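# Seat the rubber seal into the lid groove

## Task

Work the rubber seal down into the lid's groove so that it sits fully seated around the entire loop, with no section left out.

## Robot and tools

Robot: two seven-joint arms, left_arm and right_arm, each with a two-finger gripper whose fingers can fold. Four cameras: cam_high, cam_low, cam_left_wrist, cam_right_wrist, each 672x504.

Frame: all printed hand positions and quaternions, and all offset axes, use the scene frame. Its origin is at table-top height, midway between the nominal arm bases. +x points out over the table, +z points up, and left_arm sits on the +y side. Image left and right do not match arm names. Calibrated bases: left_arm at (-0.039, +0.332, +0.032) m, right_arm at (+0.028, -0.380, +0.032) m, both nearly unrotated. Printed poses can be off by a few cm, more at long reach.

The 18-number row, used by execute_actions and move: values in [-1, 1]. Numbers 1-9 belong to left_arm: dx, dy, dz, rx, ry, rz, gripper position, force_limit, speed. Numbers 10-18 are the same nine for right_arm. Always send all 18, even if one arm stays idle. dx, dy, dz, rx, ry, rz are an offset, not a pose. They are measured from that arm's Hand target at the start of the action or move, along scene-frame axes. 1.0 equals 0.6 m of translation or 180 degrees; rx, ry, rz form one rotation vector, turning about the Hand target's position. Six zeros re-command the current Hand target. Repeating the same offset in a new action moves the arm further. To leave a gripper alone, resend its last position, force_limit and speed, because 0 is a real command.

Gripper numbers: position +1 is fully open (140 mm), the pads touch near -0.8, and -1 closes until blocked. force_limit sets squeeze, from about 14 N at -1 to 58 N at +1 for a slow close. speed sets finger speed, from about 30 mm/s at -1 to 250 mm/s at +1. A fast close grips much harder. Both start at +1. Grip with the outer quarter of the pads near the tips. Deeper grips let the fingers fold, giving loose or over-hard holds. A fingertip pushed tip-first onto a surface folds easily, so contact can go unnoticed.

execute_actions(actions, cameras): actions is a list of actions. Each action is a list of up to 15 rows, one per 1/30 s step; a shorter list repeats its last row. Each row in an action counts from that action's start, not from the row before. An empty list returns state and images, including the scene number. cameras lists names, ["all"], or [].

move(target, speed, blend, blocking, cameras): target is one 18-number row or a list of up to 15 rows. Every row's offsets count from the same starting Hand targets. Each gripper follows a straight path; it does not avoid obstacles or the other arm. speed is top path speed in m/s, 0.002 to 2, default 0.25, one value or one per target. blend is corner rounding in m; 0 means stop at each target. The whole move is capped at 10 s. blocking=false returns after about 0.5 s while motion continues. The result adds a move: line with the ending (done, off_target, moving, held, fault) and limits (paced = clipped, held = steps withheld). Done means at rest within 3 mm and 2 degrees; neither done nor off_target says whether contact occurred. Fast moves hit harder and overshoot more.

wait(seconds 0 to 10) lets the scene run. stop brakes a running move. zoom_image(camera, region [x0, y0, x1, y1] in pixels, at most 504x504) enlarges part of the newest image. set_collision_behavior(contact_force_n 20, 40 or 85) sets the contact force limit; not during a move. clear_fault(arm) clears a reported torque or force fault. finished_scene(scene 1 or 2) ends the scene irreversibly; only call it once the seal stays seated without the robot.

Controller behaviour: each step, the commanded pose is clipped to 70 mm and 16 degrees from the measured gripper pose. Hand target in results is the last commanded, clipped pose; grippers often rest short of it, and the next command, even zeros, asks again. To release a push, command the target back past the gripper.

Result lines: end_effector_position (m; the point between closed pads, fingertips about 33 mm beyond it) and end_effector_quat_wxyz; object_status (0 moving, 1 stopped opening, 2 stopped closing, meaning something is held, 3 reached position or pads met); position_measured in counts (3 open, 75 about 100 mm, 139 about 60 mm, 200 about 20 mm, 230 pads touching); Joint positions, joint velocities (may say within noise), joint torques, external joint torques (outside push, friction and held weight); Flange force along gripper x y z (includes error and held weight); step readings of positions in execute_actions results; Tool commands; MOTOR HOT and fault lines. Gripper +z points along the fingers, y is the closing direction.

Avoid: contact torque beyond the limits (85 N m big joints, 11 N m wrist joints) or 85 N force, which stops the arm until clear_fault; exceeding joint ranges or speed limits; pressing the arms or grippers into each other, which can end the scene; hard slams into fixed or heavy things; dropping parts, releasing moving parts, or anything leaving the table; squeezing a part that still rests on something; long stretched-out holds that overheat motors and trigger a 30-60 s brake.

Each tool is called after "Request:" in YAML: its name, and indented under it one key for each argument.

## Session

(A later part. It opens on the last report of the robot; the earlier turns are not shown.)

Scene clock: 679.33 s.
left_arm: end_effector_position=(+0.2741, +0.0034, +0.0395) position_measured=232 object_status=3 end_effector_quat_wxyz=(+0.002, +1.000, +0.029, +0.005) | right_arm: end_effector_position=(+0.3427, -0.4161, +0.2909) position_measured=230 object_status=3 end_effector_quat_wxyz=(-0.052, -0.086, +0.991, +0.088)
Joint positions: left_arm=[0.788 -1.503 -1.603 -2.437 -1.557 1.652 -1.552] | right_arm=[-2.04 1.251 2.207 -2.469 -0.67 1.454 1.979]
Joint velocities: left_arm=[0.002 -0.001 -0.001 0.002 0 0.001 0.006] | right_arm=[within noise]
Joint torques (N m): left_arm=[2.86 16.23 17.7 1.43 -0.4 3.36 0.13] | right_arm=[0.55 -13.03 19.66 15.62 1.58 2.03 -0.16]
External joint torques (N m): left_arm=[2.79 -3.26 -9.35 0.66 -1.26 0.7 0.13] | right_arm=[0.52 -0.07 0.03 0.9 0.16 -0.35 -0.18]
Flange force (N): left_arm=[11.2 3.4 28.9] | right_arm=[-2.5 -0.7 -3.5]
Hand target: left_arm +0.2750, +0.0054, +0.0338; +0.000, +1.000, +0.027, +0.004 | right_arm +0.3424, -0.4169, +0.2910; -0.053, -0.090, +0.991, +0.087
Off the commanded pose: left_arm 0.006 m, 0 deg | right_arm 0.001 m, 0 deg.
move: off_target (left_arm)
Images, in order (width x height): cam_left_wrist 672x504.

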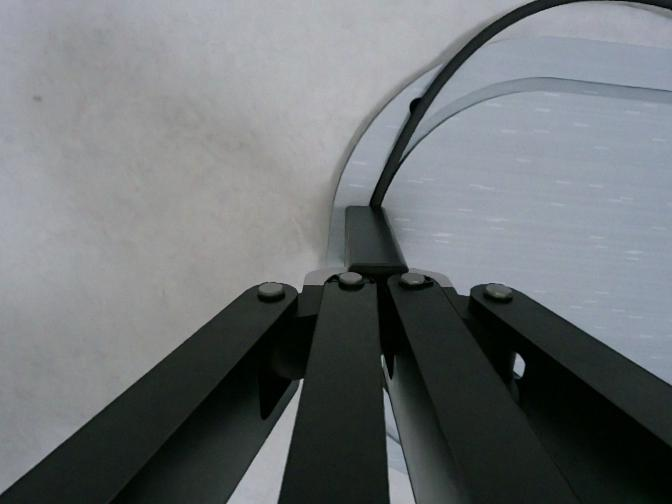

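Request:
move:
  target:
    - [0.005,0,0.015,0,0,0,-1,0,-1,0,0,0,0,0,0,-1,-1,-1]
    - [0.01,-0.0022,0,0,0,0,-1,0,-1,0,0,0,0,0,0,-1,-1,-1]
    - [0.015,-0.003,0.017,0,0,0,-1,0,-1,0,0,0,0,0,0,-1,-1,-1]
    - [0.0198,-0.0053,0,0,0,0,-1,0,-1,0,0,0,0,0,0,-1,-1,-1]
    - [0.0245,-0.007,0.017,0,0,0,-1,0,-1,0,0,0,0,0,0,-1,-1,-1]
    - [0.0293,-0.0092,0,0,0,0,-1,0,-1,0,0,0,0,0,0,-1,-1,-1]
    - [0.034,-0.0115,0.017,0,0,0,-1,0,-1,0,0,0,0,0,0,-1,-1,-1]
    - [0.0385,-0.0138,0,0,0,0,-1,0,-1,0,0,0,0,0,0,-1,-1,-1]
  blend: [0.001,0,0.001,0,0.001,0,0.001,0]
  speed: 0.08
  cameras: ["cam_left_wrist"]

Request:
zoom_image:
  camera: "cam_left_wrist"
  region: [250, 0, 550, 300]

Scene clock: 693.40 s.
left_arm: end_effector_position=(+0.2981, -0.0033, +0.0397) position_measured=232 object_status=3 end_effector_quat_wxyz=(+0.001, +1.000, +0.029, +0.006) | right_arm: end_effector_position=(+0.3427, -0.4161, +0.2909) position_measured=230 object_status=3 end_effector_quat_wxyz=(-0.052, -0.086, +0.991, +0.088)
Joint positions: left_arm=[0.867 -1.506 -1.605 -2.367 -1.552 1.652 -1.542] | right_arm=[-2.04 1.251 2.207 -2.469 -0.67 1.454 1.979]
Joint velocities: left_arm=[0.002 0.001 -0.001 0.002 -0.001 0.003 0.002] | right_arm=[within noise]
Joint torques (N m): left_arm=[2.68 18.18 19.03 2.18 -0.78 3.25 0.18] | right_arm=[0.61 -13.01 19.63 15.65 1.59 2.05 -0.22]
External joint torques (N m): left_arm=[2.76 -2.67 -8.95 1.28 -1.64 0.59 0.18] | right_arm=[0.66 -0.09 0.03 0.9 0.17 -0.32 -0.24]
Flange force (N): left_arm=[12.2 4.6 27.1] | right_arm=[-3.0 -0.6 -3.6]
Hand target: left_arm +0.2981, -0.0029, +0.0338; +0.000, +1.000, +0.027, +0.004 | right_arm +0.3424, -0.4169, +0.2910; -0.053, -0.090, +0.991, +0.087
Off the commanded pose: left_arm 0.006 m, 0 deg | right_arm 0.001 m, 0 deg.
move: off_target (left_arm)
Images, in order (width x height): cam_left_wrist 672x504.

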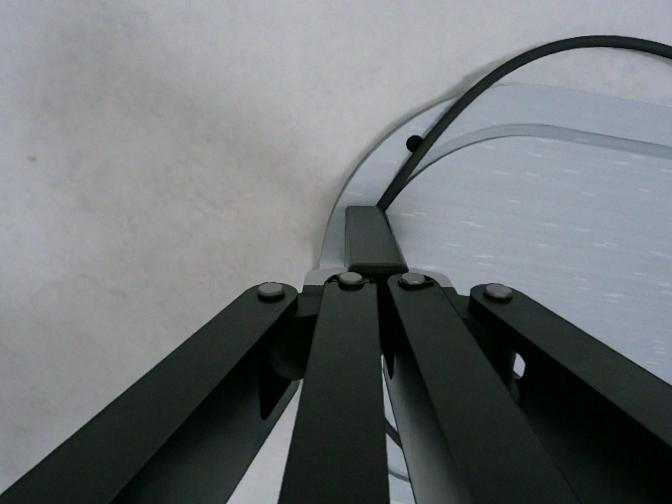

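Scaled by 1.680 from the camera's 672x504 image, which has a finer 960x720 frame.

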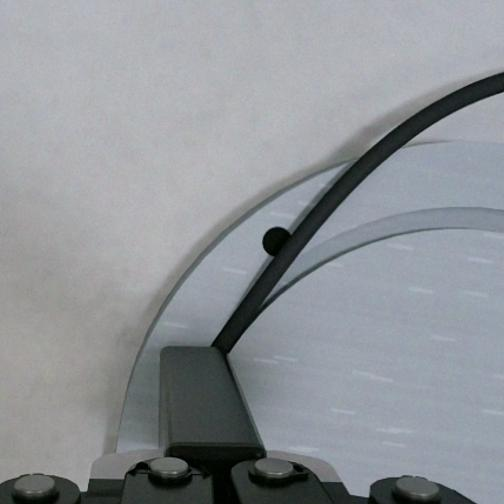

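Request:
move:
  target:
    - [0.004,-0.003,0.015,0,0,0,-1,0,-1,0,0,0,0,0,0,-1,-1,-1]
    - [0.0085,-0.0073,0,0,0,0,-1,0,-1,0,0,0,0,0,0,-1,-1,-1]
    - [0.0125,-0.0105,0.017,0,0,0,-1,0,-1,0,0,0,0,0,0,-1,-1,-1]
    - [0.0167,-0.0135,0,0,0,0,-1,0,-1,0,0,0,0,0,0,-1,-1,-1]
    - [0.0205,-0.017,0.017,0,0,0,-1,0,-1,0,0,0,0,0,0,-1,-1,-1]
    - [0.0243,-0.0203,0,0,0,0,-1,0,-1,0,0,0,0,0,0,-1,-1,-1]
    - [0.028,-0.024,0.017,0,0,0,-1,0,-1,0,0,0,0,0,0,-1,-1,-1]
    - [0.0312,-0.028,0,0,0,0,-1,0,-1,0,0,0,0,0,0,-1,-1,-1]
  blend: [0.001,0,0.001,0,0.001,0,0.001,0]
  speed: 0.08
  cameras: ["cam_left_wrist"]

Request:
zoom_image:
  camera: "cam_left_wrist"
  region: [250, 0, 550, 300]

Scene clock: 705.07 s.
left_arm: end_effector_position=(+0.3175, -0.0192, +0.0397) position_measured=232 object_status=3 end_effector_quat_wxyz=(+0.000, +1.000, +0.024, +0.006) | right_arm: end_effector_position=(+0.3427, -0.4161, +0.2909) position_measured=230 object_status=3 end_effector_quat_wxyz=(-0.052, -0.086, +0.991, +0.088)
Joint positions: left_arm=[0.934 -1.506 -1.608 -2.285 -1.547 1.654 -1.55] | right_arm=[-2.04 1.251 2.207 -2.469 -0.67 1.454 1.979]
Joint velocities: left_arm=[0.002 0.001 -0.001 0.001 0.001 0.004 -0.005] | right_arm=[within noise]
Joint torques (N m): left_arm=[2.12 19.87 20.59 2.29 -0.81 3.09 -0.3] | right_arm=[0.52 -13.07 19.72 15.63 1.57 2.04 -0.19]
External joint torques (N m): left_arm=[2.28 -2.69 -8.42 1.26 -1.67 0.44 -0.3] | right_arm=[0.47 -0.05 0.1 0.94 0.16 -0.33 -0.21]
Flange force (N): left_arm=[10.0 5.3 24.3] | right_arm=[-2.4 -0.7 -3.6]
Hand target: left_arm +0.3169, -0.0197, +0.0338; +0.000, +1.000, +0.027, +0.004 | right_arm +0.3424, -0.4169, +0.2910; -0.053, -0.090, +0.991, +0.087
Off the commanded pose: left_arm 0.006 m, 0 deg | right_arm 0.001 m, 0 deg.
move: off_target (left_arm)
Images, in order (width x height): cam_left_wrist 672x504.

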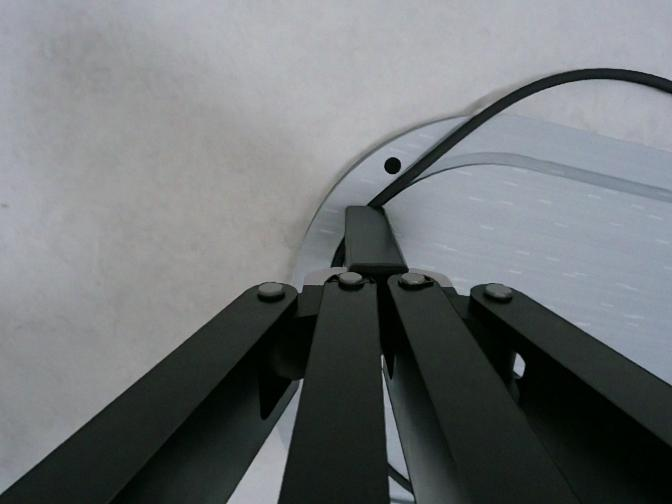

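Scaled by 1.680 from the camera's 672x504 image, which has a finer 960x720 frame.

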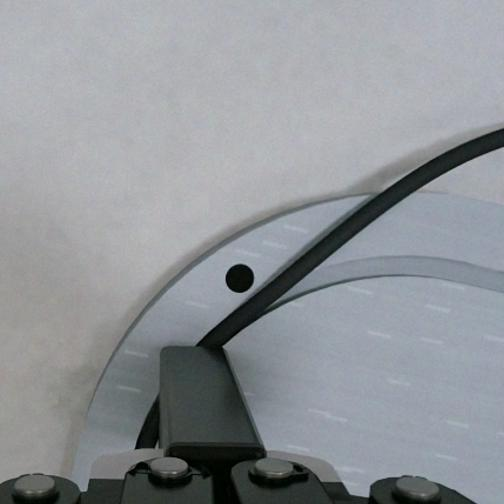

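Request:
move:
  target:
    - [0,0,0.04,0,0,0,-1,0,-1,0,0,0,0,0,0,-1,-1,-1]
    - [-0.21,-0.165,0.373,0,0,0,-1,0,-1,0,0,0,0,0,0,-1,-1,-1]
  blend: [0.01,0]
  cameras: ["cam_left_wrist","cam_high"]

Request:
zoom_image:
  camera: "cam_left_wrist"
  region: [150, 0, 654, 378]

Scene clock: 713.57 s.
left_arm: end_effector_position=(+0.1904, -0.1199, +0.2572) position_measured=232 object_status=3 end_effector_quat_wxyz=(+0.002, +1.000, +0.023, +0.004) | right_arm: end_effector_position=(+0.3427, -0.4161, +0.2909) position_measured=230 object_status=3 end_effector_quat_wxyz=(-0.052, -0.086, +0.991, +0.088)
Joint positions: left_arm=[0.691 -1.385 -1.172 -2.094 -1.203 1.339 -1.897] | right_arm=[-2.04 1.251 2.207 -2.469 -0.67 1.454 1.979]
Joint velocities: left_arm=[0 0.001 0 -0.001 0 -0.001 -0.006] | right_arm=[within noise]
Joint torques (N m): left_arm=[1.08 22.26 27.21 7.45 1.42 2.55 -0.32] | right_arm=[0.56 -13.02 19.65 15.66 1.58 2.04 -0.18]
External joint torques (N m): left_arm=[1.12 -1.86 -0.82 0.18 0.55 -0.1 -0.32] | right_arm=[0.6 -0.08 0.03 0.88 0.17 -0.34 -0.2]
Flange force (N): left_arm=[1.6 2.0 1.4] | right_arm=[-2.7 -0.6 -3.5]
Hand target: left_arm +0.1909, -0.1187, +0.2576; +0.000, +1.000, +0.027, +0.004 | right_arm +0.3424, -0.4169, +0.2910; -0.053, -0.090, +0.991, +0.087
Off the commanded pose: left_arm 0.001 m, 1 deg | right_arm 0.001 m, 0 deg.
move: done
Images, in order (width x height): cam_high 672x504, cam_left_wrist 672x504.

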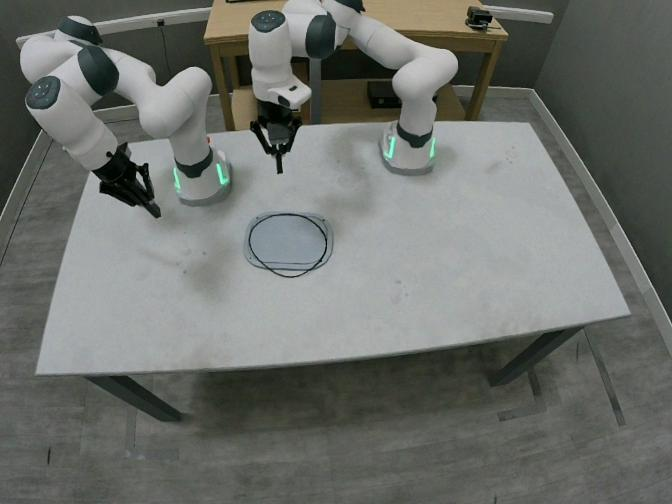

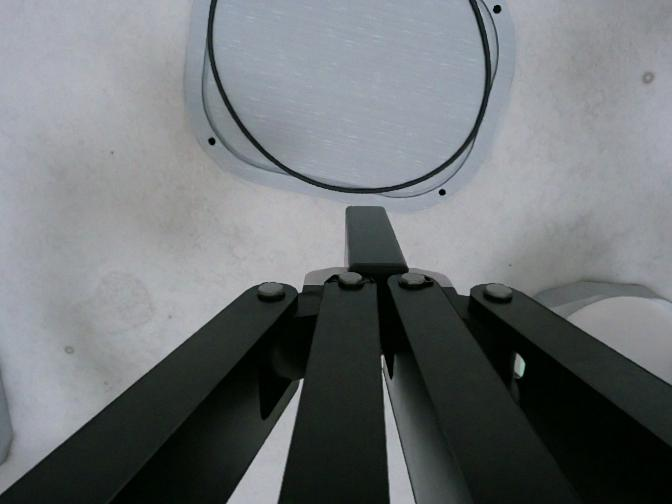

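Scaled by 1.000.

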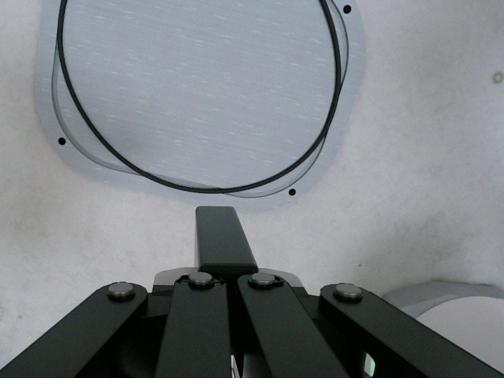

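Request:
move:
  target:
    - [-0.04,0.13,-0.08,0,0,0,-1,0,-1,0,0,0,0,0,0,-1,-1,-1]
  cameras: ["cam_left_wrist"]

Request:
zoom_image:
  camera: "cam_left_wrist"
  region: [250, 0, 600, 300]

Scene clock: 720.97 s.
left_arm: end_effector_position=(+0.1669, -0.0395, +0.2096) position_measured=232 object_status=3 end_effector_quat_wxyz=(-0.002, +1.000, +0.031, +0.004) | right_arm: end_effector_position=(+0.3427, -0.4161, +0.2909) position_measured=230 object_status=3 end_effector_quat_wxyz=(-0.052, -0.086, +0.991, +0.088)
Joint positions: left_arm=[0.515 -1.483 -1.172 -2.406 -1.204 1.382 -1.804] | right_arm=[-2.04 1.251 2.207 -2.469 -0.67 1.454 1.979]
Joint velocities: left_arm=[0.003 0 0 -0.001 0.001 0.001 0.007] | right_arm=[within noise]
Joint torques (N m): left_arm=[-0.02 17.99 23.65 6.87 0.54 2.91 0.17] | right_arm=[0.51 -13.03 19.71 15.63 1.58 2.05 -0.17]
External joint torques (N m): left_arm=[0.1 -1.05 -1.58 -0.54 -0.35 0.26 0.17] | right_arm=[0.48 -0.06 0.07 0.88 0.16 -0.34 -0.19]
Flange force (N): left_arm=[-0.1 -0.3 5.9] | right_arm=[-2.3 -0.6 -3.5]
Hand target: left_arm +0.1669, -0.0407, +0.2096; +0.000, +1.000, +0.027, +0.004 | right_arm +0.3424, -0.4169, +0.2910; -0.053, -0.090, +0.991, +0.087
Off the commanded pose: left_arm 0.001 m, 0 deg | right_arm 0.001 m, 0 deg.
move: done
Images, in order (width x height): cam_left_wrist 672x504.

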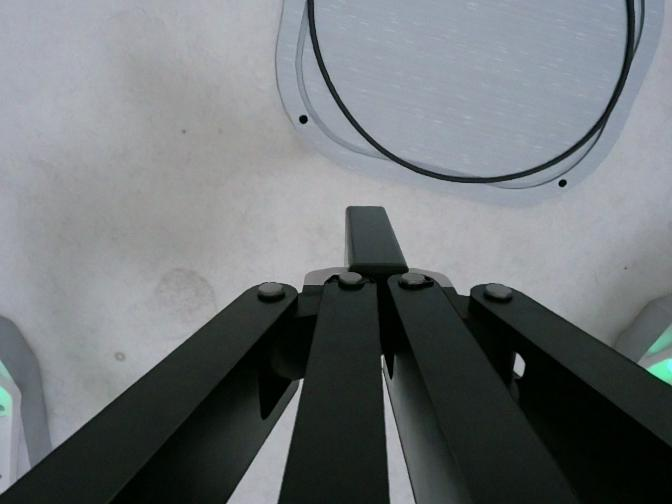

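Scaled by 1.440 from the camera's 672x504 image, which has a finer 960x720 frame.

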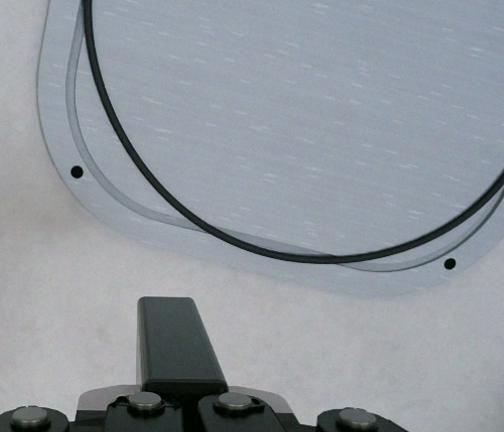

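Request:
move:
  target:
    - [0.14,0,0,0,0,0,-1,0,-1,0,0,0,0,0,0,-1,-1,-1]
  cameras: ["cam_left_wrist"]

Request:
zoom_image:
  camera: "cam_left_wrist"
  region: [230, 0, 580, 300]

Scene clock: 725.77 s.
left_arm: end_effector_position=(+0.2501, -0.0391, +0.2093) position_measured=232 object_status=3 end_effector_quat_wxyz=(-0.002, +1.000, +0.031, +0.004) | right_arm: end_effector_position=(+0.3427, -0.4161, +0.2909) position_measured=230 object_status=3 end_effector_quat_wxyz=(-0.052, -0.086, +0.991, +0.088)
Joint positions: left_arm=[0.753 -1.394 -1.234 -2.274 -1.211 1.443 -1.697] | right_arm=[-2.04 1.251 2.207 -2.469 -0.67 1.454 1.979]
Joint velocities: left_arm=[-0.001 0 0 0.001 -0.001 0.001 0.007] | right_arm=[within noise]
Joint torques (N m): left_arm=[0.71 20.21 25.47 7.81 0.72 2.96 0.17] | right_arm=[0.53 -13.09 19.7 15.64 1.58 2.04 -0.22]
External joint torques (N m): left_arm=[0.69 -0.46 -1.61 0.23 -0.18 0.3 0.17] | right_arm=[0.55 -0.1 0.01 0.94 0.16 -0.34 -0.24]
Flange force (N): left_arm=[3.5 2.2 3.6] | right_arm=[-2.8 -0.8 -3.6]
Hand target: left_arm +0.2509, -0.0407, +0.2096; +0.000, +1.000, +0.027, +0.004 | right_arm +0.3424, -0.4169, +0.2910; -0.053, -0.090, +0.991, +0.087
Off the commanded pose: left_arm 0.002 m, 0 deg | right_arm 0.001 m, 0 deg.
move: done
Images, in order (width x height): cam_left_wrist 672x504.

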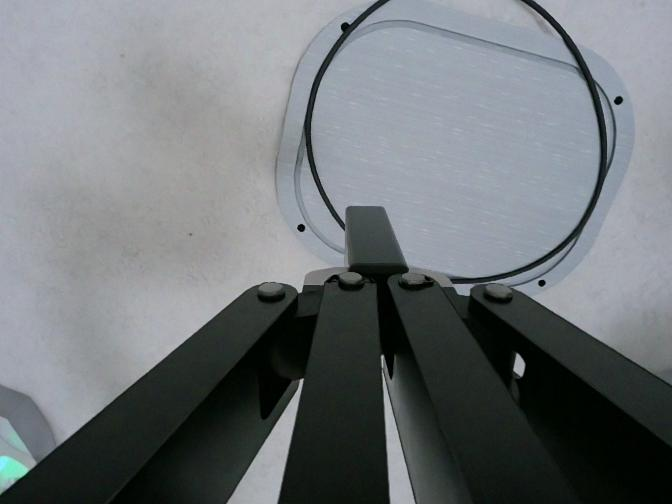

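Scaled by 1.440 from the camera's 672x504 image, which has a finer 960x720 frame.

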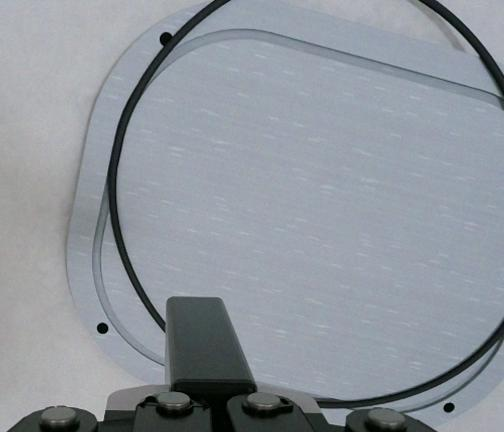

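Request:
move:
  target:
    - [0.1385,0.0403,-0.25,0,0,0,-1,0,-1,0,0,0,0,0,0,-1,-1,-1]
    - [0.1385,0.0403,-0.2902,0,0,0,-1,0,-1,0,0,0,0,0,0,-1,-1,-1]
    - [0.1385,0.0403,-0.272,0,0,0,-1,0,-1,0,0,0,0,0,0,-1,-1,-1]
    - [0.1485,0.0337,-0.272,0,0,0,-1,0,-1,0,0,0,0,0,0,-1,-1,-1]
    - [0.1485,0.0337,-0.2902,0,0,0,-1,0,-1,0,0,0,0,0,0,-1,-1,-1]
  blend: [0.005,0,0.002,0.002,0]
  speed: [0.2,0.06,0.1,0.1,0.06]
  cameras: ["cam_left_wrist"]

Request:
zoom_image:
  camera: "cam_left_wrist"
  region: [250, 0, 550, 300]

Scene clock: 782.47 s.
left_arm: end_effector_position=(+0.3392, -0.0213, +0.0403) position_measured=232 object_status=3 end_effector_quat_wxyz=(+0.001, +1.000, +0.028, +0.004) | right_arm: end_effector_position=(+0.3427, -0.4161, +0.2909) position_measured=230 object_status=3 end_effector_quat_wxyz=(-0.052, -0.086, +0.991, +0.088)
Joint positions: left_arm=[1.007 -1.48 -1.617 -2.226 -1.528 1.672 -1.544] | right_arm=[-2.04 1.251 2.207 -2.469 -0.67 1.454 1.979]
Joint torques (N m): left_arm=[2.14 20.43 22.54 2.05 -0.41 3.39 0.12] | right_arm=[0.56 -13.06 19.65 15.67 1.58 2.04 -0.17]
External joint torques (N m): left_arm=[2.13 -3.42 -7.15 0.51 -1.27 0.73 0.12] | right_arm=[0.54 -0.04 -0.01 0.98 0.16 -0.33 -0.19]
Flange force (N): left_arm=[8.6 2.9 21.0] | right_arm=[-2.8 -0.8 -3.6]
Hand target: left_arm +0.3400, -0.0205, +0.0354; +0.000, +1.000, +0.027, +0.004 | right_arm +0.3424, -0.4169, +0.2910; -0.053, -0.090, +0.991, +0.087
Off the commanded pose: left_arm 0.005 m, 0 deg | right_arm 0.001 m, 0 deg.
move: off_target (left_arm)
Images, in order (width x height): cam_left_wrist 672x504.

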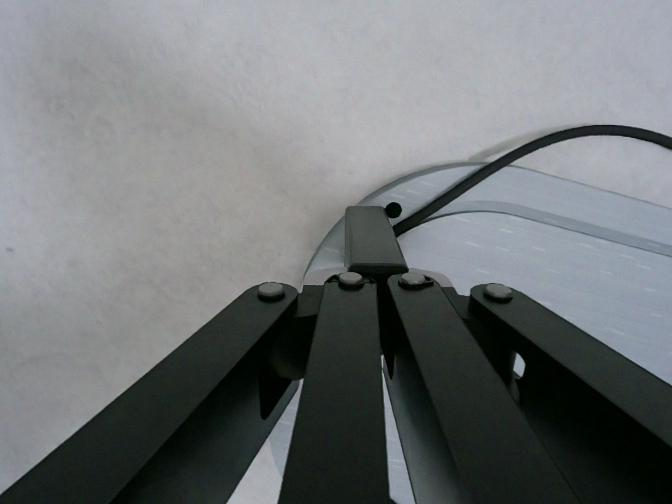

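Scaled by 1.680 from the camera's 672x504 image, which has a finer 960x720 frame.

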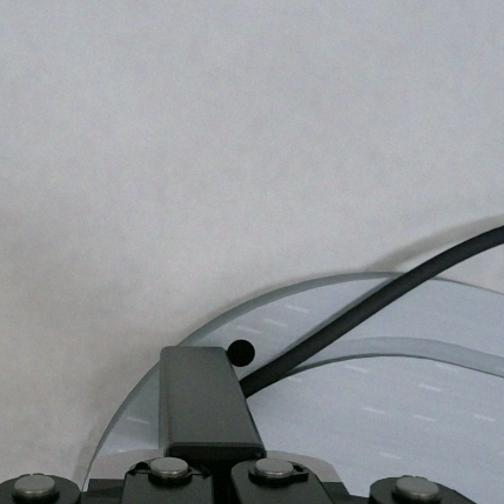

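Request:
move:
  target:
    - [0,0,0.019,0,0,0,-1,0,-1,0,0,0,0,0,0,-1,-1,-1]
    - [0.0017,-0.0158,0.019,0,0,0,-1,0,-1,0,0,0,0,0,0,-1,-1,-1]
    - [0.0017,-0.0158,-0.002,0,0,0,-1,0,-1,0,0,0,0,0,0,-1,-1,-1]
    - [0.0017,-0.0158,0.019,0,0,0,-1,0,-1,0,0,0,0,0,0,-1,-1,-1]
    - [0.0067,-0.0292,0.019,0,0,0,-1,0,-1,0,0,0,0,0,0,-1,-1,-1]
    - [0.0067,-0.0292,-0.002,0,0,0,-1,0,-1,0,0,0,0,0,0,-1,-1,-1]
    - [0.0067,-0.0292,0.019,0,0,0,-1,0,-1,0,0,0,0,0,0,-1,-1,-1]
    - [0.0117,-0.0408,0.019,0,0,0,-1,0,-1,0,0,0,0,0,0,-1,-1,-1]
    - [0.0117,-0.0408,-0.002,0,0,0,-1,0,-1,0,0,0,0,0,0,-1,-1,-1]
  blend: [0.002,0.002,0,0.002,0.002,0,0.002,0.002,0]
  speed: 0.08
  cameras: ["cam_left_wrist"]

Request:
zoom_image:
  camera: "cam_left_wrist"
  region: [250, 0, 550, 300]

Scene clock: 799.47 s.
left_arm: end_effector_position=(+0.3501, -0.0443, +0.0431) position_measured=232 object_status=3 end_effector_quat_wxyz=(+0.000, +1.000, +0.025, +0.010) | right_arm: end_effector_position=(+0.3427, -0.4161, +0.2909) position_measured=230 object_status=3 end_effector_quat_wxyz=(-0.052, -0.086, +0.991, +0.088)
Joint positions: left_arm=[1.039 -1.48 -1.617 -2.153 -1.521 1.678 -1.581] | right_arm=[-2.04 1.251 2.207 -2.469 -0.67 1.454 1.979]
Joint velocities: left_arm=[0.001 0.001 0 0.001 -0.001 0.004 -0.005] | right_arm=[within noise]
Joint torques (N m): left_arm=[1.75 21.76 19.65 3 -1.02 2.7 -0.19] | right_arm=[0.54 -12.98 19.69 15.65 1.59 2.05 -0.18]
External joint torques (N m): left_arm=[1.79 -3.7 -10.67 1.32 -1.88 0.03 -0.19] | right_arm=[0.53 0.06 0.05 0.94 0.17 -0.32 -0.2]
Flange force (N): left_arm=[9.2 6.1 27.4] | right_arm=[-2.4 -0.7 -3.5]
Hand target: left_arm +0.3470, -0.0449, +0.0342; +0.000, +1.000, +0.027, +0.004 | right_arm +0.3424, -0.4169, +0.2910; -0.053, -0.090, +0.991, +0.087
Off the commanded pose: left_arm 0.009 m, 1 deg | right_arm 0.001 m, 0 deg.
move: off_target (left_arm)
Images, in order (width x height): cam_left_wrist 672x504.

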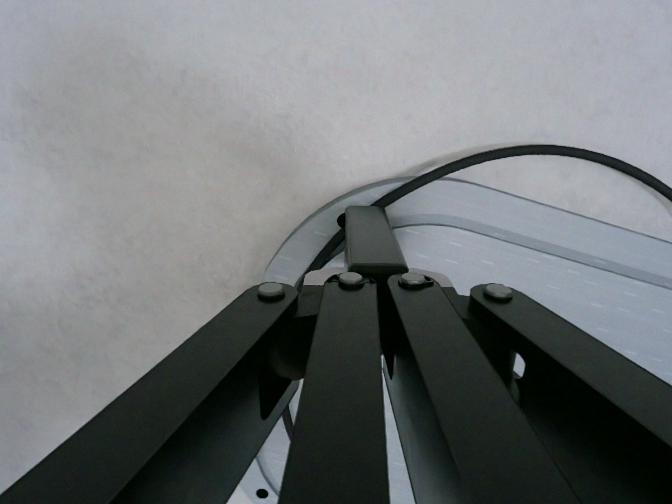

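Scaled by 1.680 from the camera's 672x504 image, which has a finer 960x720 frame.

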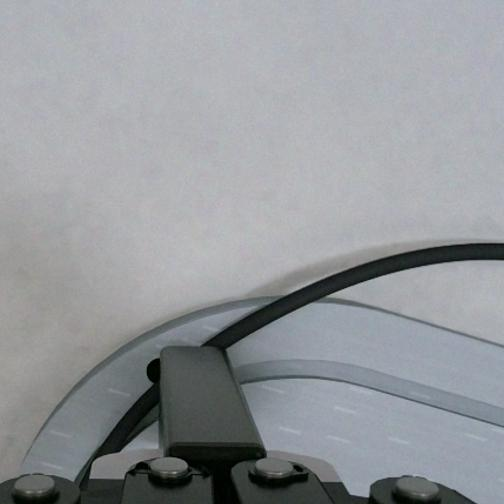

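Request:
move:
  target:
    - [0,0,0.04,0,0,0,-1,0,-1,0,0,0,0,0,0,-1,-1,-1]
    - [-0.16,-0.11,0.4,0,0,0,-1,0,-1,0,0,0,0,0,0,-1,-1,-1]
  blend: [0.01,0]
  cameras: ["cam_left_wrist"]

Request:
zoom_image:
  camera: "cam_left_wrist"
  region: [150, 0, 654, 378]

Scene clock: 806.53 s.
left_arm: end_effector_position=(+0.2506, -0.1123, +0.2738) position_measured=232 object_status=3 end_effector_quat_wxyz=(+0.002, +1.000, +0.023, +0.004) | right_arm: end_effector_position=(+0.3427, -0.4161, +0.2909) position_measured=230 object_status=3 end_effector_quat_wxyz=(-0.052, -0.086, +0.991, +0.088)
Joint positions: left_arm=[0.845 -1.312 -1.191 -1.993 -1.172 1.356 -1.831] | right_arm=[-2.04 1.251 2.207 -2.469 -0.67 1.454 1.979]
Joint velocities: left_arm=[0 0 0.001 0 0.001 -0.002 -0.006] | right_arm=[within noise]
Joint torques (N m): left_arm=[1.05 23.53 27.65 8.2 1.43 2.51 -0.11] | right_arm=[0.56 -13.05 19.69 15.63 1.59 2.04 -0.14]
External joint torques (N m): left_arm=[0.92 -1.65 -0.67 0.28 0.55 -0.14 -0.11] | right_arm=[0.66 -0.14 0.07 0.77 0.19 -0.34 -0.16]
Flange force (N): left_arm=[1.9 1.8 0.8] | right_arm=[-2.7 -0.3 -3.4]
Hand target: left_arm +0.2510, -0.1109, +0.2742; +0.000, +1.000, +0.027, +0.004 | right_arm +0.3424, -0.4169, +0.2910; -0.053, -0.090, +0.991, +0.087
Off the commanded pose: left_arm 0.001 m, 1 deg | right_arm 0.001 m, 0 deg.
move: done
Images, in order (width x height): cam_left_wrist 672x504.

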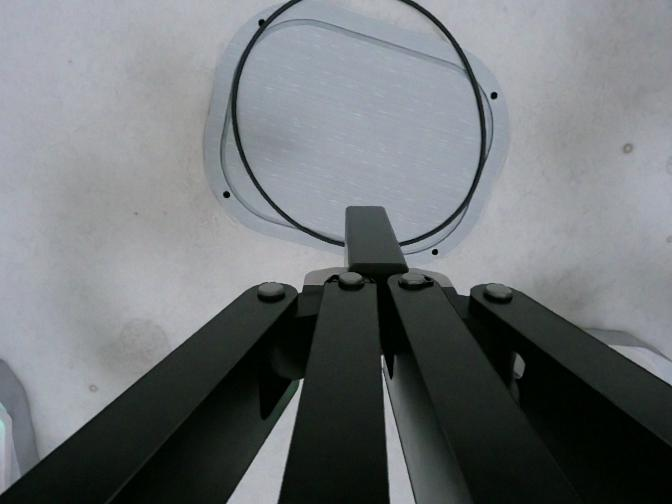

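Scaled by 1.000.

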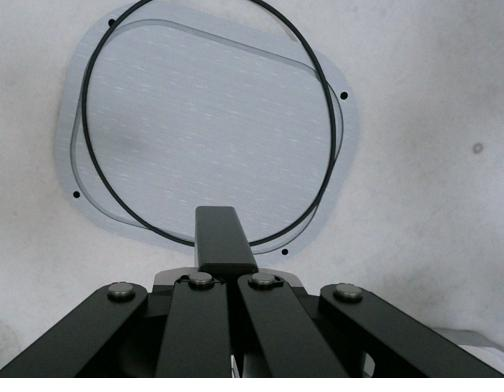

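Request:
move:
  target:
    - [0.2233,-0.0485,-0.2237,0,0,-0.611,-0.45,0,0,0,0,0,0,0,0,-1,-1,-1]
  cameras: ["cam_left_wrist"]

Scene clock: 823.50 s.
left_arm: end_effector_position=(+0.3835, -0.1413, +0.1396) position_measured=186 object_status=3 end_effector_quat_wxyz=(-0.005, -0.598, +0.802, -0.002) | right_arm: end_effector_position=(+0.3427, -0.4161, +0.2909) position_measured=230 object_status=3 end_effector_quat_wxyz=(-0.052, -0.086, +0.991, +0.088)
Joint positions: left_arm=[1.243 -1.016 -1.752 -1.783 -1.058 1.832 0.048] | right_arm=[-2.04 1.251 2.207 -2.469 -0.67 1.454 1.979]
Joint velocities: left_arm=[0 0 0 0.002 0 0.001 0.006] | right_arm=[within noise]
Joint torques (N m): left_arm=[0.8 30.71 26.5 12.01 1.04 2.8 0.19] | right_arm=[0.54 -13.08 19.69 15.63 1.58 2.04 -0.18]
External joint torques (N m): left_arm=[0.9 -1.5 -0.54 -1.01 0.35 0.25 0.19] | right_arm=[0.52 -0.08 -0.01 0.89 0.16 -0.34 -0.21]
Flange force (N): left_arm=[-1.3 -1.1 3.2] | right_arm=[-2.6 -0.7 -3.4]
Hand target: left_arm +0.3850, -0.1400, +0.1400; -0.004, -0.596, +0.803, -0.003 | right_arm +0.3424, -0.4169, +0.2910; -0.053, -0.090, +0.991, +0.087
Off the commanded pose: left_arm 0.002 m, 0 deg | right_arm 0.001 m, 0 deg.
move: done
Images, in order (width x height): cam_left_wrist 672x504.

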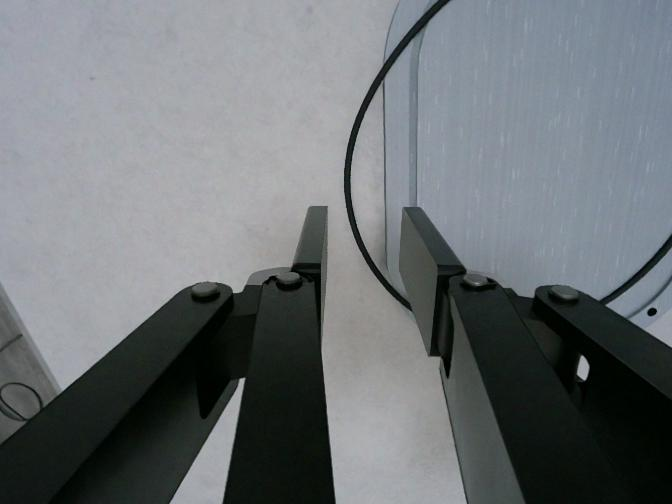

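Request:
move:
  target:
    - [0.004,-0.0017,-0.12,0,0,0,-0.55,0,0,0,0,0,0,0,0,-1,-1,-1]
    - [0.004,-0.0017,-0.1733,0,0,0,-0.55,0,0,0,0,0,0,0,0,-1,-1,-1]
    - [0.004,-0.0017,-0.1733,0,0,0,-1,0,-1,0,0,0,0,0,0,-1,-1,-1]
    - [0.004,-0.0017,-0.145,0,0,0,-1,0,-1,0,0,0,0,0,0,-1,-1,-1]
    - [-0.068,0.021,-0.145,0,0,0,-1,0,-1,0,0,0,0,0,0,-1,-1,-1]
  speed: [0.15,0.06,0.05,0.05,0.06]
  cameras: ["cam_left_wrist"]

Scene clock: 841.30 s.
left_arm: end_effector_position=(+0.3437, -0.1259, +0.0519) position_measured=228 object_status=2 end_effector_quat_wxyz=(-0.003, -0.597, +0.802, +0.000) | right_arm: end_effector_position=(+0.3427, -0.4161, +0.2909) position_measured=230 object_status=3 end_effector_quat_wxyz=(-0.052, -0.086, +0.991, +0.088)
Joint positions: left_arm=[1.16 -1.065 -1.854 -1.953 -1.171 1.987 0.097] | right_arm=[-2.04 1.251 2.207 -2.469 -0.67 1.454 1.979]
Joint velocities: left_arm=[0 -0.001 0.001 -0.001 0.001 0.005 0.001] | right_arm=[within noise]
Joint torques (N m): left_arm=[0.08 29.65 26.67 9.79 0.29 2.86 0.21] | right_arm=[0.55 -13.03 19.66 15.7 1.56 2.04 -0.19]
External joint torques (N m): left_arm=[0.18 -0.95 -0.22 -1.01 -0.38 0.34 0.21] | right_arm=[0.61 -0.12 0.02 0.89 0.15 -0.34 -0.21]
Flange force (N): left_arm=[-2.1 2.0 2.6] | right_arm=[-2.9 -0.6 -3.5]
Hand target: left_arm +0.3442, -0.1274, +0.0530; -0.004, -0.596, +0.803, -0.003 | right_arm +0.3424, -0.4169, +0.2910; -0.053, -0.090, +0.991, +0.087
Off the commanded pose: left_arm 0.002 m, 0 deg | right_arm 0.001 m, 0 deg.
move: done
Images, in order (width x height): cam_left_wrist 672x504.

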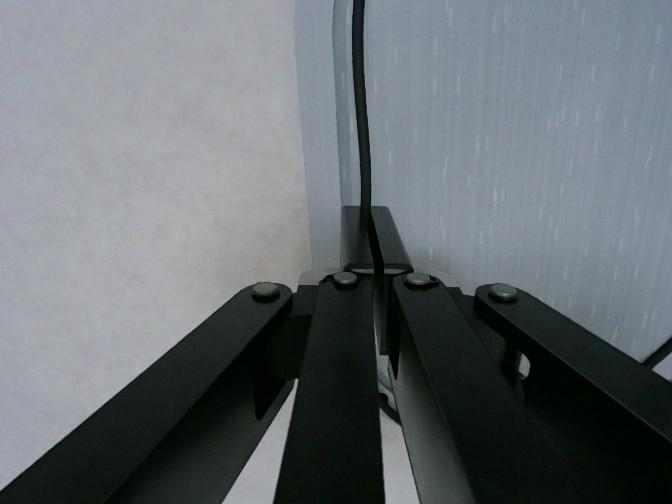

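Request:
move:
  target:
    - [0.0147,-0.0045,0,0,0,0,-1,0,-1,0,0,0,0,0,0,-1,-1,-1]
    - [0.0147,-0.0035,-0.03,0,0,0,-1,0,-1,0,0,0,0,0,0,-1,-1,-1]
    - [0.0147,-0.0035,-0.03,0,0,0,-0.55,0,0,0,0,0,0,0,0,-1,-1,-1]
  speed: 0.06
  cameras: ["cam_left_wrist"]

Request:
zoom_image:
  camera: "cam_left_wrist"
  region: [250, 0, 550, 300]

Scene clock: 848.77 s.
left_arm: end_effector_position=(+0.3565, -0.1324, +0.0401) position_measured=199 object_status=3 end_effector_quat_wxyz=(-0.002, -0.596, +0.803, -0.008) | right_arm: end_effector_position=(+0.3427, -0.4161, +0.2909) position_measured=230 object_status=3 end_effector_quat_wxyz=(-0.052, -0.086, +0.991, +0.088)
Joint positions: left_arm=[1.203 -1.078 -1.891 -1.92 -1.19 2.017 0.107] | right_arm=[-2.04 1.251 2.207 -2.469 -0.67 1.454 1.979]
Joint velocities: left_arm=[0.001 0 -0.002 0 0 0.003 0] | right_arm=[within noise]
Joint torques (N m): left_arm=[1.29 28.28 22.58 7.87 1.13 1.81 0.05] | right_arm=[0.53 -12.99 19.69 15.63 1.58 2.04 -0.19]
External joint torques (N m): left_arm=[1.47 -3.76 -4.47 -2.92 0.48 -0.78 0.05] | right_arm=[0.59 -0.06 0.05 0.84 0.16 -0.34 -0.21]
Flange force (N): left_arm=[-1.6 -2.2 11.2] | right_arm=[-2.6 -0.6 -3.4]
Hand target: left_arm +0.3530, -0.1295, +0.0350; -0.004, -0.596, +0.803, -0.003 | right_arm +0.3424, -0.4169, +0.2910; -0.053, -0.090, +0.991, +0.087
Off the commanded pose: left_arm 0.007 m, 1 deg | right_arm 0.001 m, 0 deg.
move: off_target (left_arm); target 3's new numbers were sent with left_arm's hand 0.012 m and 0 deg from that target
Images, in order (width x height): cam_left_wrist 672x504.

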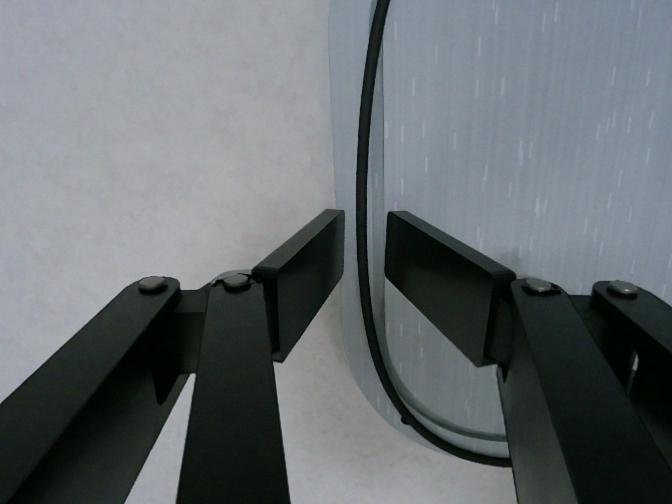

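Scaled by 1.680 from the camera's 672x504 image, which has a finer 960x720 frame.

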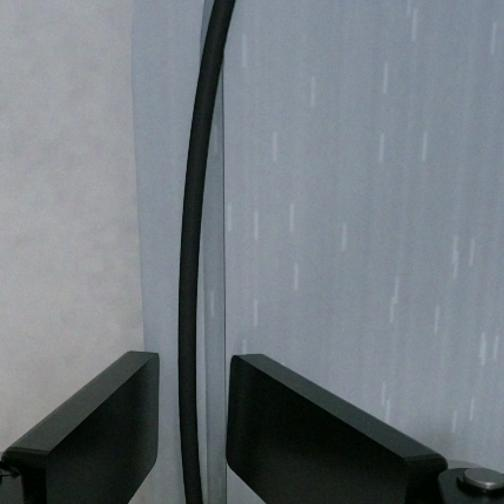

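Request:
move:
  target:
    - [0.003,0,0.01,0,0,0,-1,0,-1,0,0,0,0,0,0,-1,-1,-1]
    - [0.003,0,0.018,0,0,0,-1,0,-1,0,0,0,0,0,0,-1,-1,-1]
    - [-0.0085,0.0035,0.018,0,0,0,-1,0,-1,0,0,0,0,0,0,-1,-1,-1]
    - [-0.0095,0.0035,0,0,0,0,-1,0,-1,0,0,0,0,0,0,-1,-1,-1]
    - [-0.0095,0.0035,0,0,0,0,-0.55,0,0,0,0,0,0,0,0,-1,-1,-1]
  speed: 0.05
  cameras: ["cam_left_wrist"]

Request:
zoom_image:
  camera: "cam_left_wrist"
  region: [250, 0, 550, 300]

Scene clock: 858.20 s.
left_arm: end_effector_position=(+0.3459, -0.1284, +0.0357) position_measured=199 object_status=0 end_effector_quat_wxyz=(-0.005, -0.596, +0.803, -0.002) | right_arm: end_effector_position=(+0.3427, -0.4161, +0.2909) position_measured=230 object_status=3 end_effector_quat_wxyz=(-0.052, -0.086, +0.991, +0.088)
Joint positions: left_arm=[1.185 -1.072 -1.894 -1.943 -1.19 2.016 0.107] | right_arm=[-2.04 1.251 2.207 -2.469 -0.67 1.454 1.979]
Joint torques (N m): left_arm=[1.51 28.14 25.51 9.38 0.75 3.21 0.16] | right_arm=[0.49 -12.99 19.68 15.61 1.59 2.03 -0.18]
External joint torques (N m): left_arm=[1.55 -3.39 -1.39 -1.22 0.09 0.66 0.16] | right_arm=[0.45 -0.05 0.04 0.89 0.17 -0.35 -0.2]
Flange force (N): left_arm=[-0.6 -4.4 8.2] | right_arm=[-2.3 -0.7 -3.4]
Hand target: left_arm +0.3473, -0.1274, +0.0350; -0.004, -0.596, +0.803, -0.003 | right_arm +0.3424, -0.4169, +0.2910; -0.053, -0.090, +0.991, +0.087
Off the commanded pose: left_arm 0.002 m, 0 deg | right_arm 0.001 m, 0 deg.
move: done
Images, in order (width x height): cam_left_wrist 672x504.

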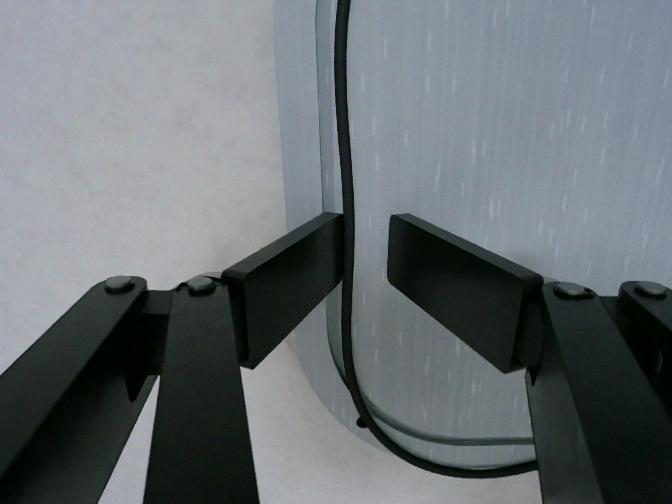

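Scaled by 1.680 from the camera's 672x504 image, which has a finer 960x720 frame.

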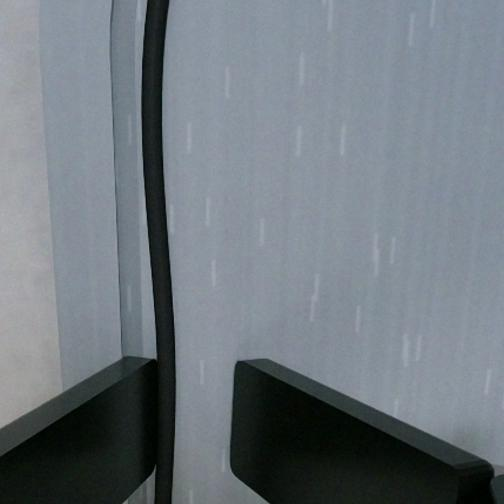

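Request:
move:
  target:
    - [0,0,0.012,0,0,0,-0.55,0,0,0,0,0,0,0,0,-1,-1,-1]
    - [0.0125,-0.0037,0.011,0,0,0,-0.55,0,0,0,0,0,0,0,0,-1,-1,-1]
    - [0.0125,-0.0037,0.011,0,0,0,-1,0,-1,0,0,0,0,0,0,-1,-1,-1]
    - [0.0125,-0.0037,0.0155,0,0,0,-1,0,-1,0,0,0,0,0,0,-1,-1,-1]
  speed: 0.05
  cameras: ["cam_left_wrist"]

Request:
zoom_image:
  camera: "cam_left_wrist"
  region: [250, 0, 550, 300]

Scene clock: 870.33 s.
left_arm: end_effector_position=(+0.3540, -0.1325, +0.0463) position_measured=228 object_status=2 end_effector_quat_wxyz=(-0.006, -0.596, +0.803, -0.005) | right_arm: end_effector_position=(+0.3427, -0.4161, +0.2909) position_measured=230 object_status=3 end_effector_quat_wxyz=(-0.052, -0.086, +0.991, +0.088)
Joint positions: left_arm=[1.199 -1.077 -1.875 -1.918 -1.187 1.991 0.107] | right_arm=[-2.04 1.251 2.207 -2.469 -0.67 1.454 1.979]
Joint torques (N m): left_arm=[1.07 28.13 25.59 9.14 0.88 2.98 0] | right_arm=[0.53 -13.02 19.67 15.61 1.58 2.04 -0.17]
External joint torques (N m): left_arm=[1.04 -3.69 -1.59 -1.57 0.23 0.42 0] | right_arm=[0.53 -0.05 -0.01 0.85 0.16 -0.34 -0.19]
Flange force (N): left_arm=[-0.7 -2.3 7.7] | right_arm=[-2.5 -0.7 -3.3]
Hand target: left_arm +0.3548, -0.1297, +0.0443; -0.004, -0.596, +0.803, -0.003 | right_arm +0.3424, -0.4169, +0.2910; -0.053, -0.090, +0.991, +0.087
Off the commanded pose: left_arm 0.004 m, 0 deg | right_arm 0.001 m, 0 deg.
move: off_target (left_arm); target 3's new numbers were sent with left_arm's hand 0.004 m and 0 deg from that target
Images, in order (width x height): cam_left_wrist 672x504.

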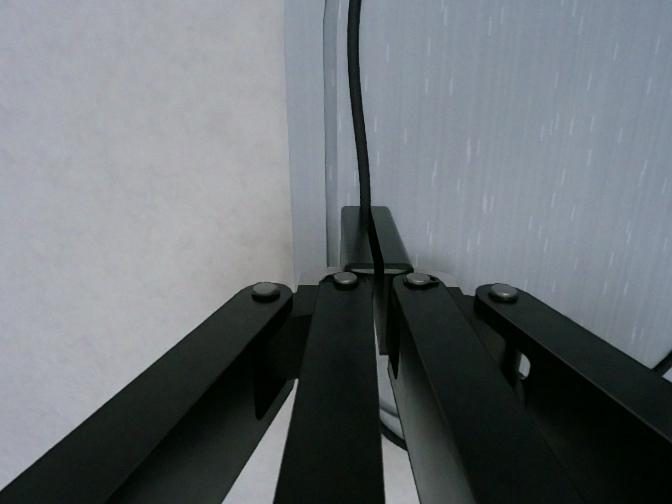

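Scaled by 1.680 from the camera's 672x504 image, which has a finer 960x720 frame.

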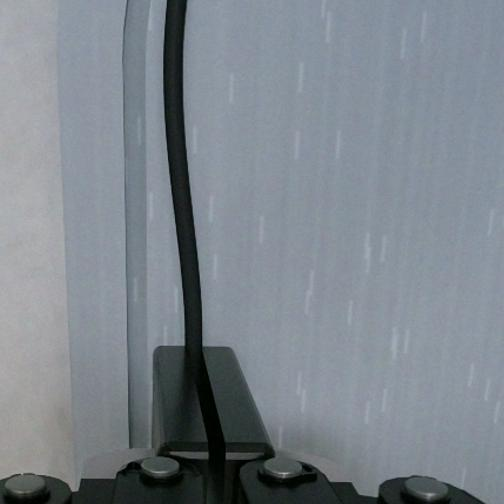

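Request:
move:
  target:
    - [0,0,0.005,0,0,0,-1,0,-1,0,0,0,0,0,0,-1,-1,-1]
    - [0.024,-0.0055,0.005,0,0,0,-1,0,-1,0,0,0,0,0,0,-1,-1,-1]
  speed: 0.05
  cameras: ["cam_left_wrist"]

Request:
zoom_image:
  camera: "cam_left_wrist"
  region: [250, 0, 550, 300]

Scene clock: 875.97 s.
left_arm: end_effector_position=(+0.3695, -0.1342, +0.0479) position_measured=228 object_status=2 end_effector_quat_wxyz=(-0.004, -0.596, +0.803, -0.005) | right_arm: end_effector_position=(+0.3427, -0.4161, +0.2909) position_measured=230 object_status=3 end_effector_quat_wxyz=(-0.052, -0.086, +0.991, +0.088)
Joint positions: left_arm=[1.242 -1.09 -1.88 -1.874 -1.182 1.98 0.107] | right_arm=[-2.04 1.251 2.207 -2.469 -0.67 1.454 1.979]
Joint velocities: left_arm=[0 0 0 0.001 0.001 -0.004 0] | right_arm=[within noise]
Joint torques (N m): left_arm=[0.87 30.83 26.21 10.65 1.34 2.42 -0.03] | right_arm=[0.52 -13.05 19.67 15.63 1.59 2.03 -0.21]
External joint torques (N m): left_arm=[0.74 -2.08 -1.19 -0.02 0.68 -0.14 -0.03] | right_arm=[0.55 -0.1 0.06 0.87 0.17 -0.34 -0.23]
Flange force (N): left_arm=[1.9 -5.3 3.8] | right_arm=[-2.6 -0.6 -3.5]
Hand target: left_arm +0.3692, -0.1330, +0.0473; -0.004, -0.596, +0.803, -0.003 | right_arm +0.3424, -0.4169, +0.2910; -0.053, -0.090, +0.991, +0.087
Off the commanded pose: left_arm 0.001 m, 0 deg | right_arm 0.001 m, 0 deg.
move: done
Images, in order (width x height): cam_left_wrist 672x504.

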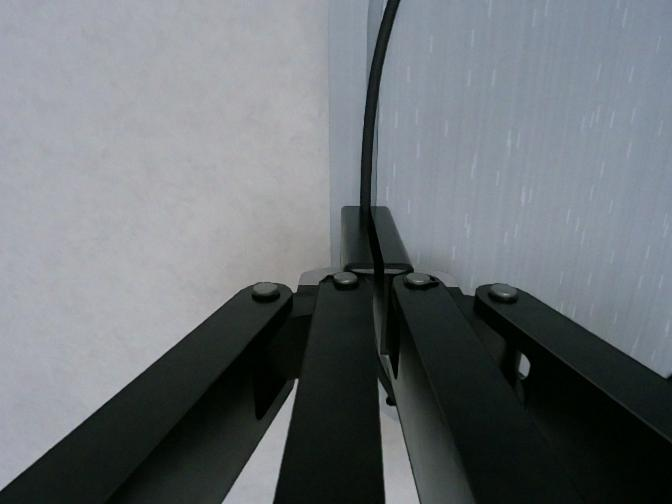

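Scaled by 1.680 from the camera's 672x504 image, which has a finer 960x720 frame.

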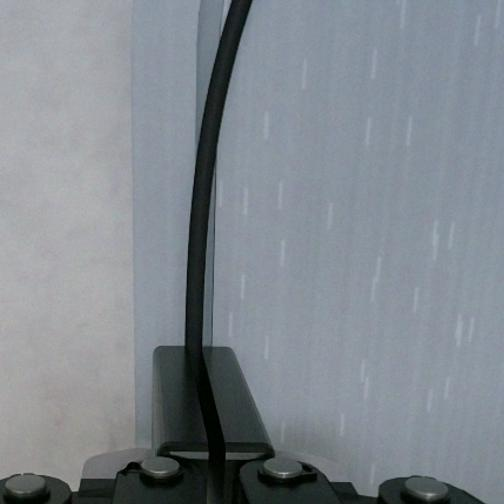

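Request:
move:
  target:
    - [-0.005,0.002,0,0,0,0,-1,0,-1,0,0,0,0,0,0,-1,-1,-1]
    - [-0.0065,0.003,-0.019,0,0,0,-1,0,-1,0,0,0,0,0,0,-1,-1,-1]
  speed: 0.05
  cameras: ["cam_left_wrist"]

Request:
zoom_image:
  camera: "cam_left_wrist"
  region: [250, 0, 550, 300]

Scene clock: 881.17 s.
left_arm: end_effector_position=(+0.3670, -0.1332, +0.0464) position_measured=228 object_status=2 end_effector_quat_wxyz=(-0.004, -0.596, +0.803, -0.005) | right_arm: end_effector_position=(+0.3427, -0.4161, +0.2909) position_measured=230 object_status=3 end_effector_quat_wxyz=(-0.052, -0.086, +0.991, +0.088)
Joint positions: left_arm=[1.234 -1.09 -1.88 -1.884 -1.186 1.983 0.11] | right_arm=[-2.04 1.251 2.207 -2.469 -0.67 1.454 1.979]
Joint velocities: left_arm=[-0.001 0.001 -0.001 0.001 -0.003 0.003 0.006] | right_arm=[within noise]
Joint torques (N m): left_arm=[2.21 24.59 17.79 8.28 -1.16 3.83 0.1] | right_arm=[0.52 -13.07 19.66 15.66 1.58 2.03 -0.18]
External joint torques (N m): left_arm=[2.1 -8.17 -9.65 -2.35 -1.83 1.27 0.1] | right_arm=[0.53 -0.08 0.04 0.94 0.16 -0.34 -0.2]
Flange force (N): left_arm=[2.6 -11.4 31.0] | right_arm=[-2.6 -0.7 -3.6]
Hand target: left_arm +0.3653, -0.1312, +0.0359; -0.004, -0.596, +0.803, -0.003 | right_arm +0.3424, -0.4169, +0.2910; -0.053, -0.090, +0.991, +0.087
Off the commanded pose: left_arm 0.011 m, 0 deg | right_arm 0.001 m, 0 deg.
move: off_target (left_arm)
Images, in order (width x height): cam_left_wrist 672x504.

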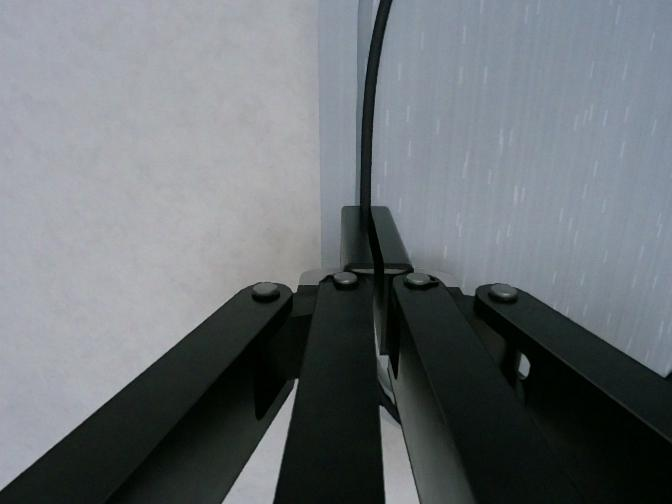

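Scaled by 1.680 from the camera's 672x504 image, which has a finer 960x720 frame.

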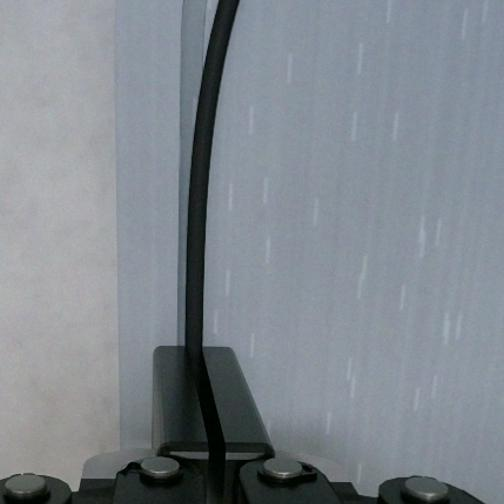

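Request:
move:
  target:
    - [-0.002,0,0.005,0,0,0,-0.6,0,0,0,0,0,0,0,0,-1,-1,-1]
    - [-0.002,0,0.04,0,0,0,-0.6,0,0,0,0,0,0,0,0,-1,-1,-1]
    - [-0.002,0,0.04,0,0,0,-1,0,-1,0,0,0,0,0,0,-1,-1,-1]
  speed: 0.05
  cameras: ["cam_left_wrist"]

Request:
zoom_image:
  camera: "cam_left_wrist"
  region: [250, 0, 550, 300]

Scene clock: 891.27 s.
left_arm: end_effector_position=(+0.3647, -0.1322, +0.0600) position_measured=232 object_status=0 end_effector_quat_wxyz=(-0.004, -0.594, +0.804, -0.004) | right_arm: end_effector_position=(+0.3427, -0.4161, +0.2909) position_measured=230 object_status=3 end_effector_quat_wxyz=(-0.052, -0.086, +0.991, +0.088)
Joint positions: left_arm=[1.216 -1.075 -1.854 -1.891 -1.167 1.965 0.107] | right_arm=[-2.04 1.251 2.207 -2.469 -0.67 1.454 1.979]
Joint torques (N m): left_arm=[0 30.41 27.15 10.18 1.07 2.42 -0.21] | right_arm=[0.52 -13.05 19.68 15.62 1.58 2.02 -0.21]
External joint torques (N m): left_arm=[0.12 -1.63 -0.08 -0.86 0.4 -0.13 -0.21] | right_arm=[0.54 -0.1 0.09 0.89 0.17 -0.35 -0.23]
Flange force (N): left_arm=[-0.3 0.8 1.1] | right_arm=[-2.5 -0.6 -3.6]
Hand target: left_arm +0.3641, -0.1312, +0.0599; -0.004, -0.596, +0.803, -0.003 | right_arm +0.3424, -0.4169, +0.2910; -0.053, -0.090, +0.991, +0.087
Off the commanded pose: left_arm 0.001 m, 0 deg | right_arm 0.001 m, 0 deg.
move: done
Images, in order (width x height): cam_left_wrist 672x504.

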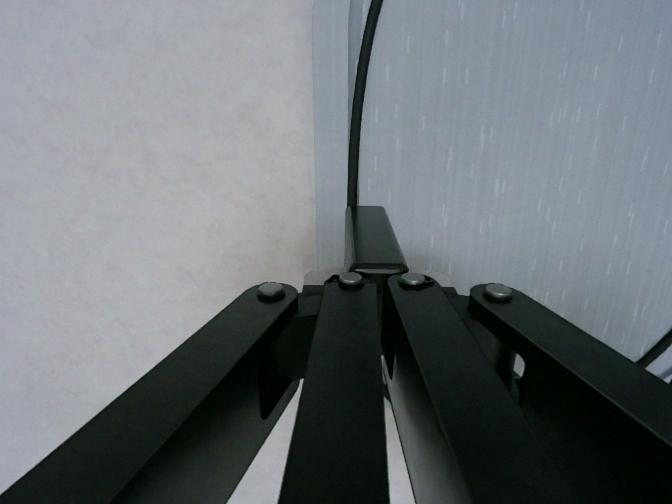

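Scaled by 1.680 from the camera's 672x504 image, which has a finer 960x720 frame.

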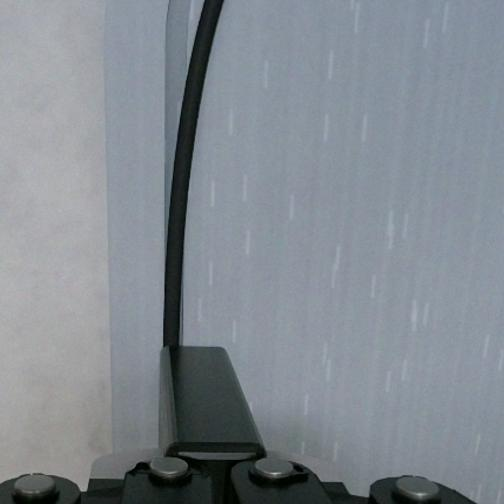

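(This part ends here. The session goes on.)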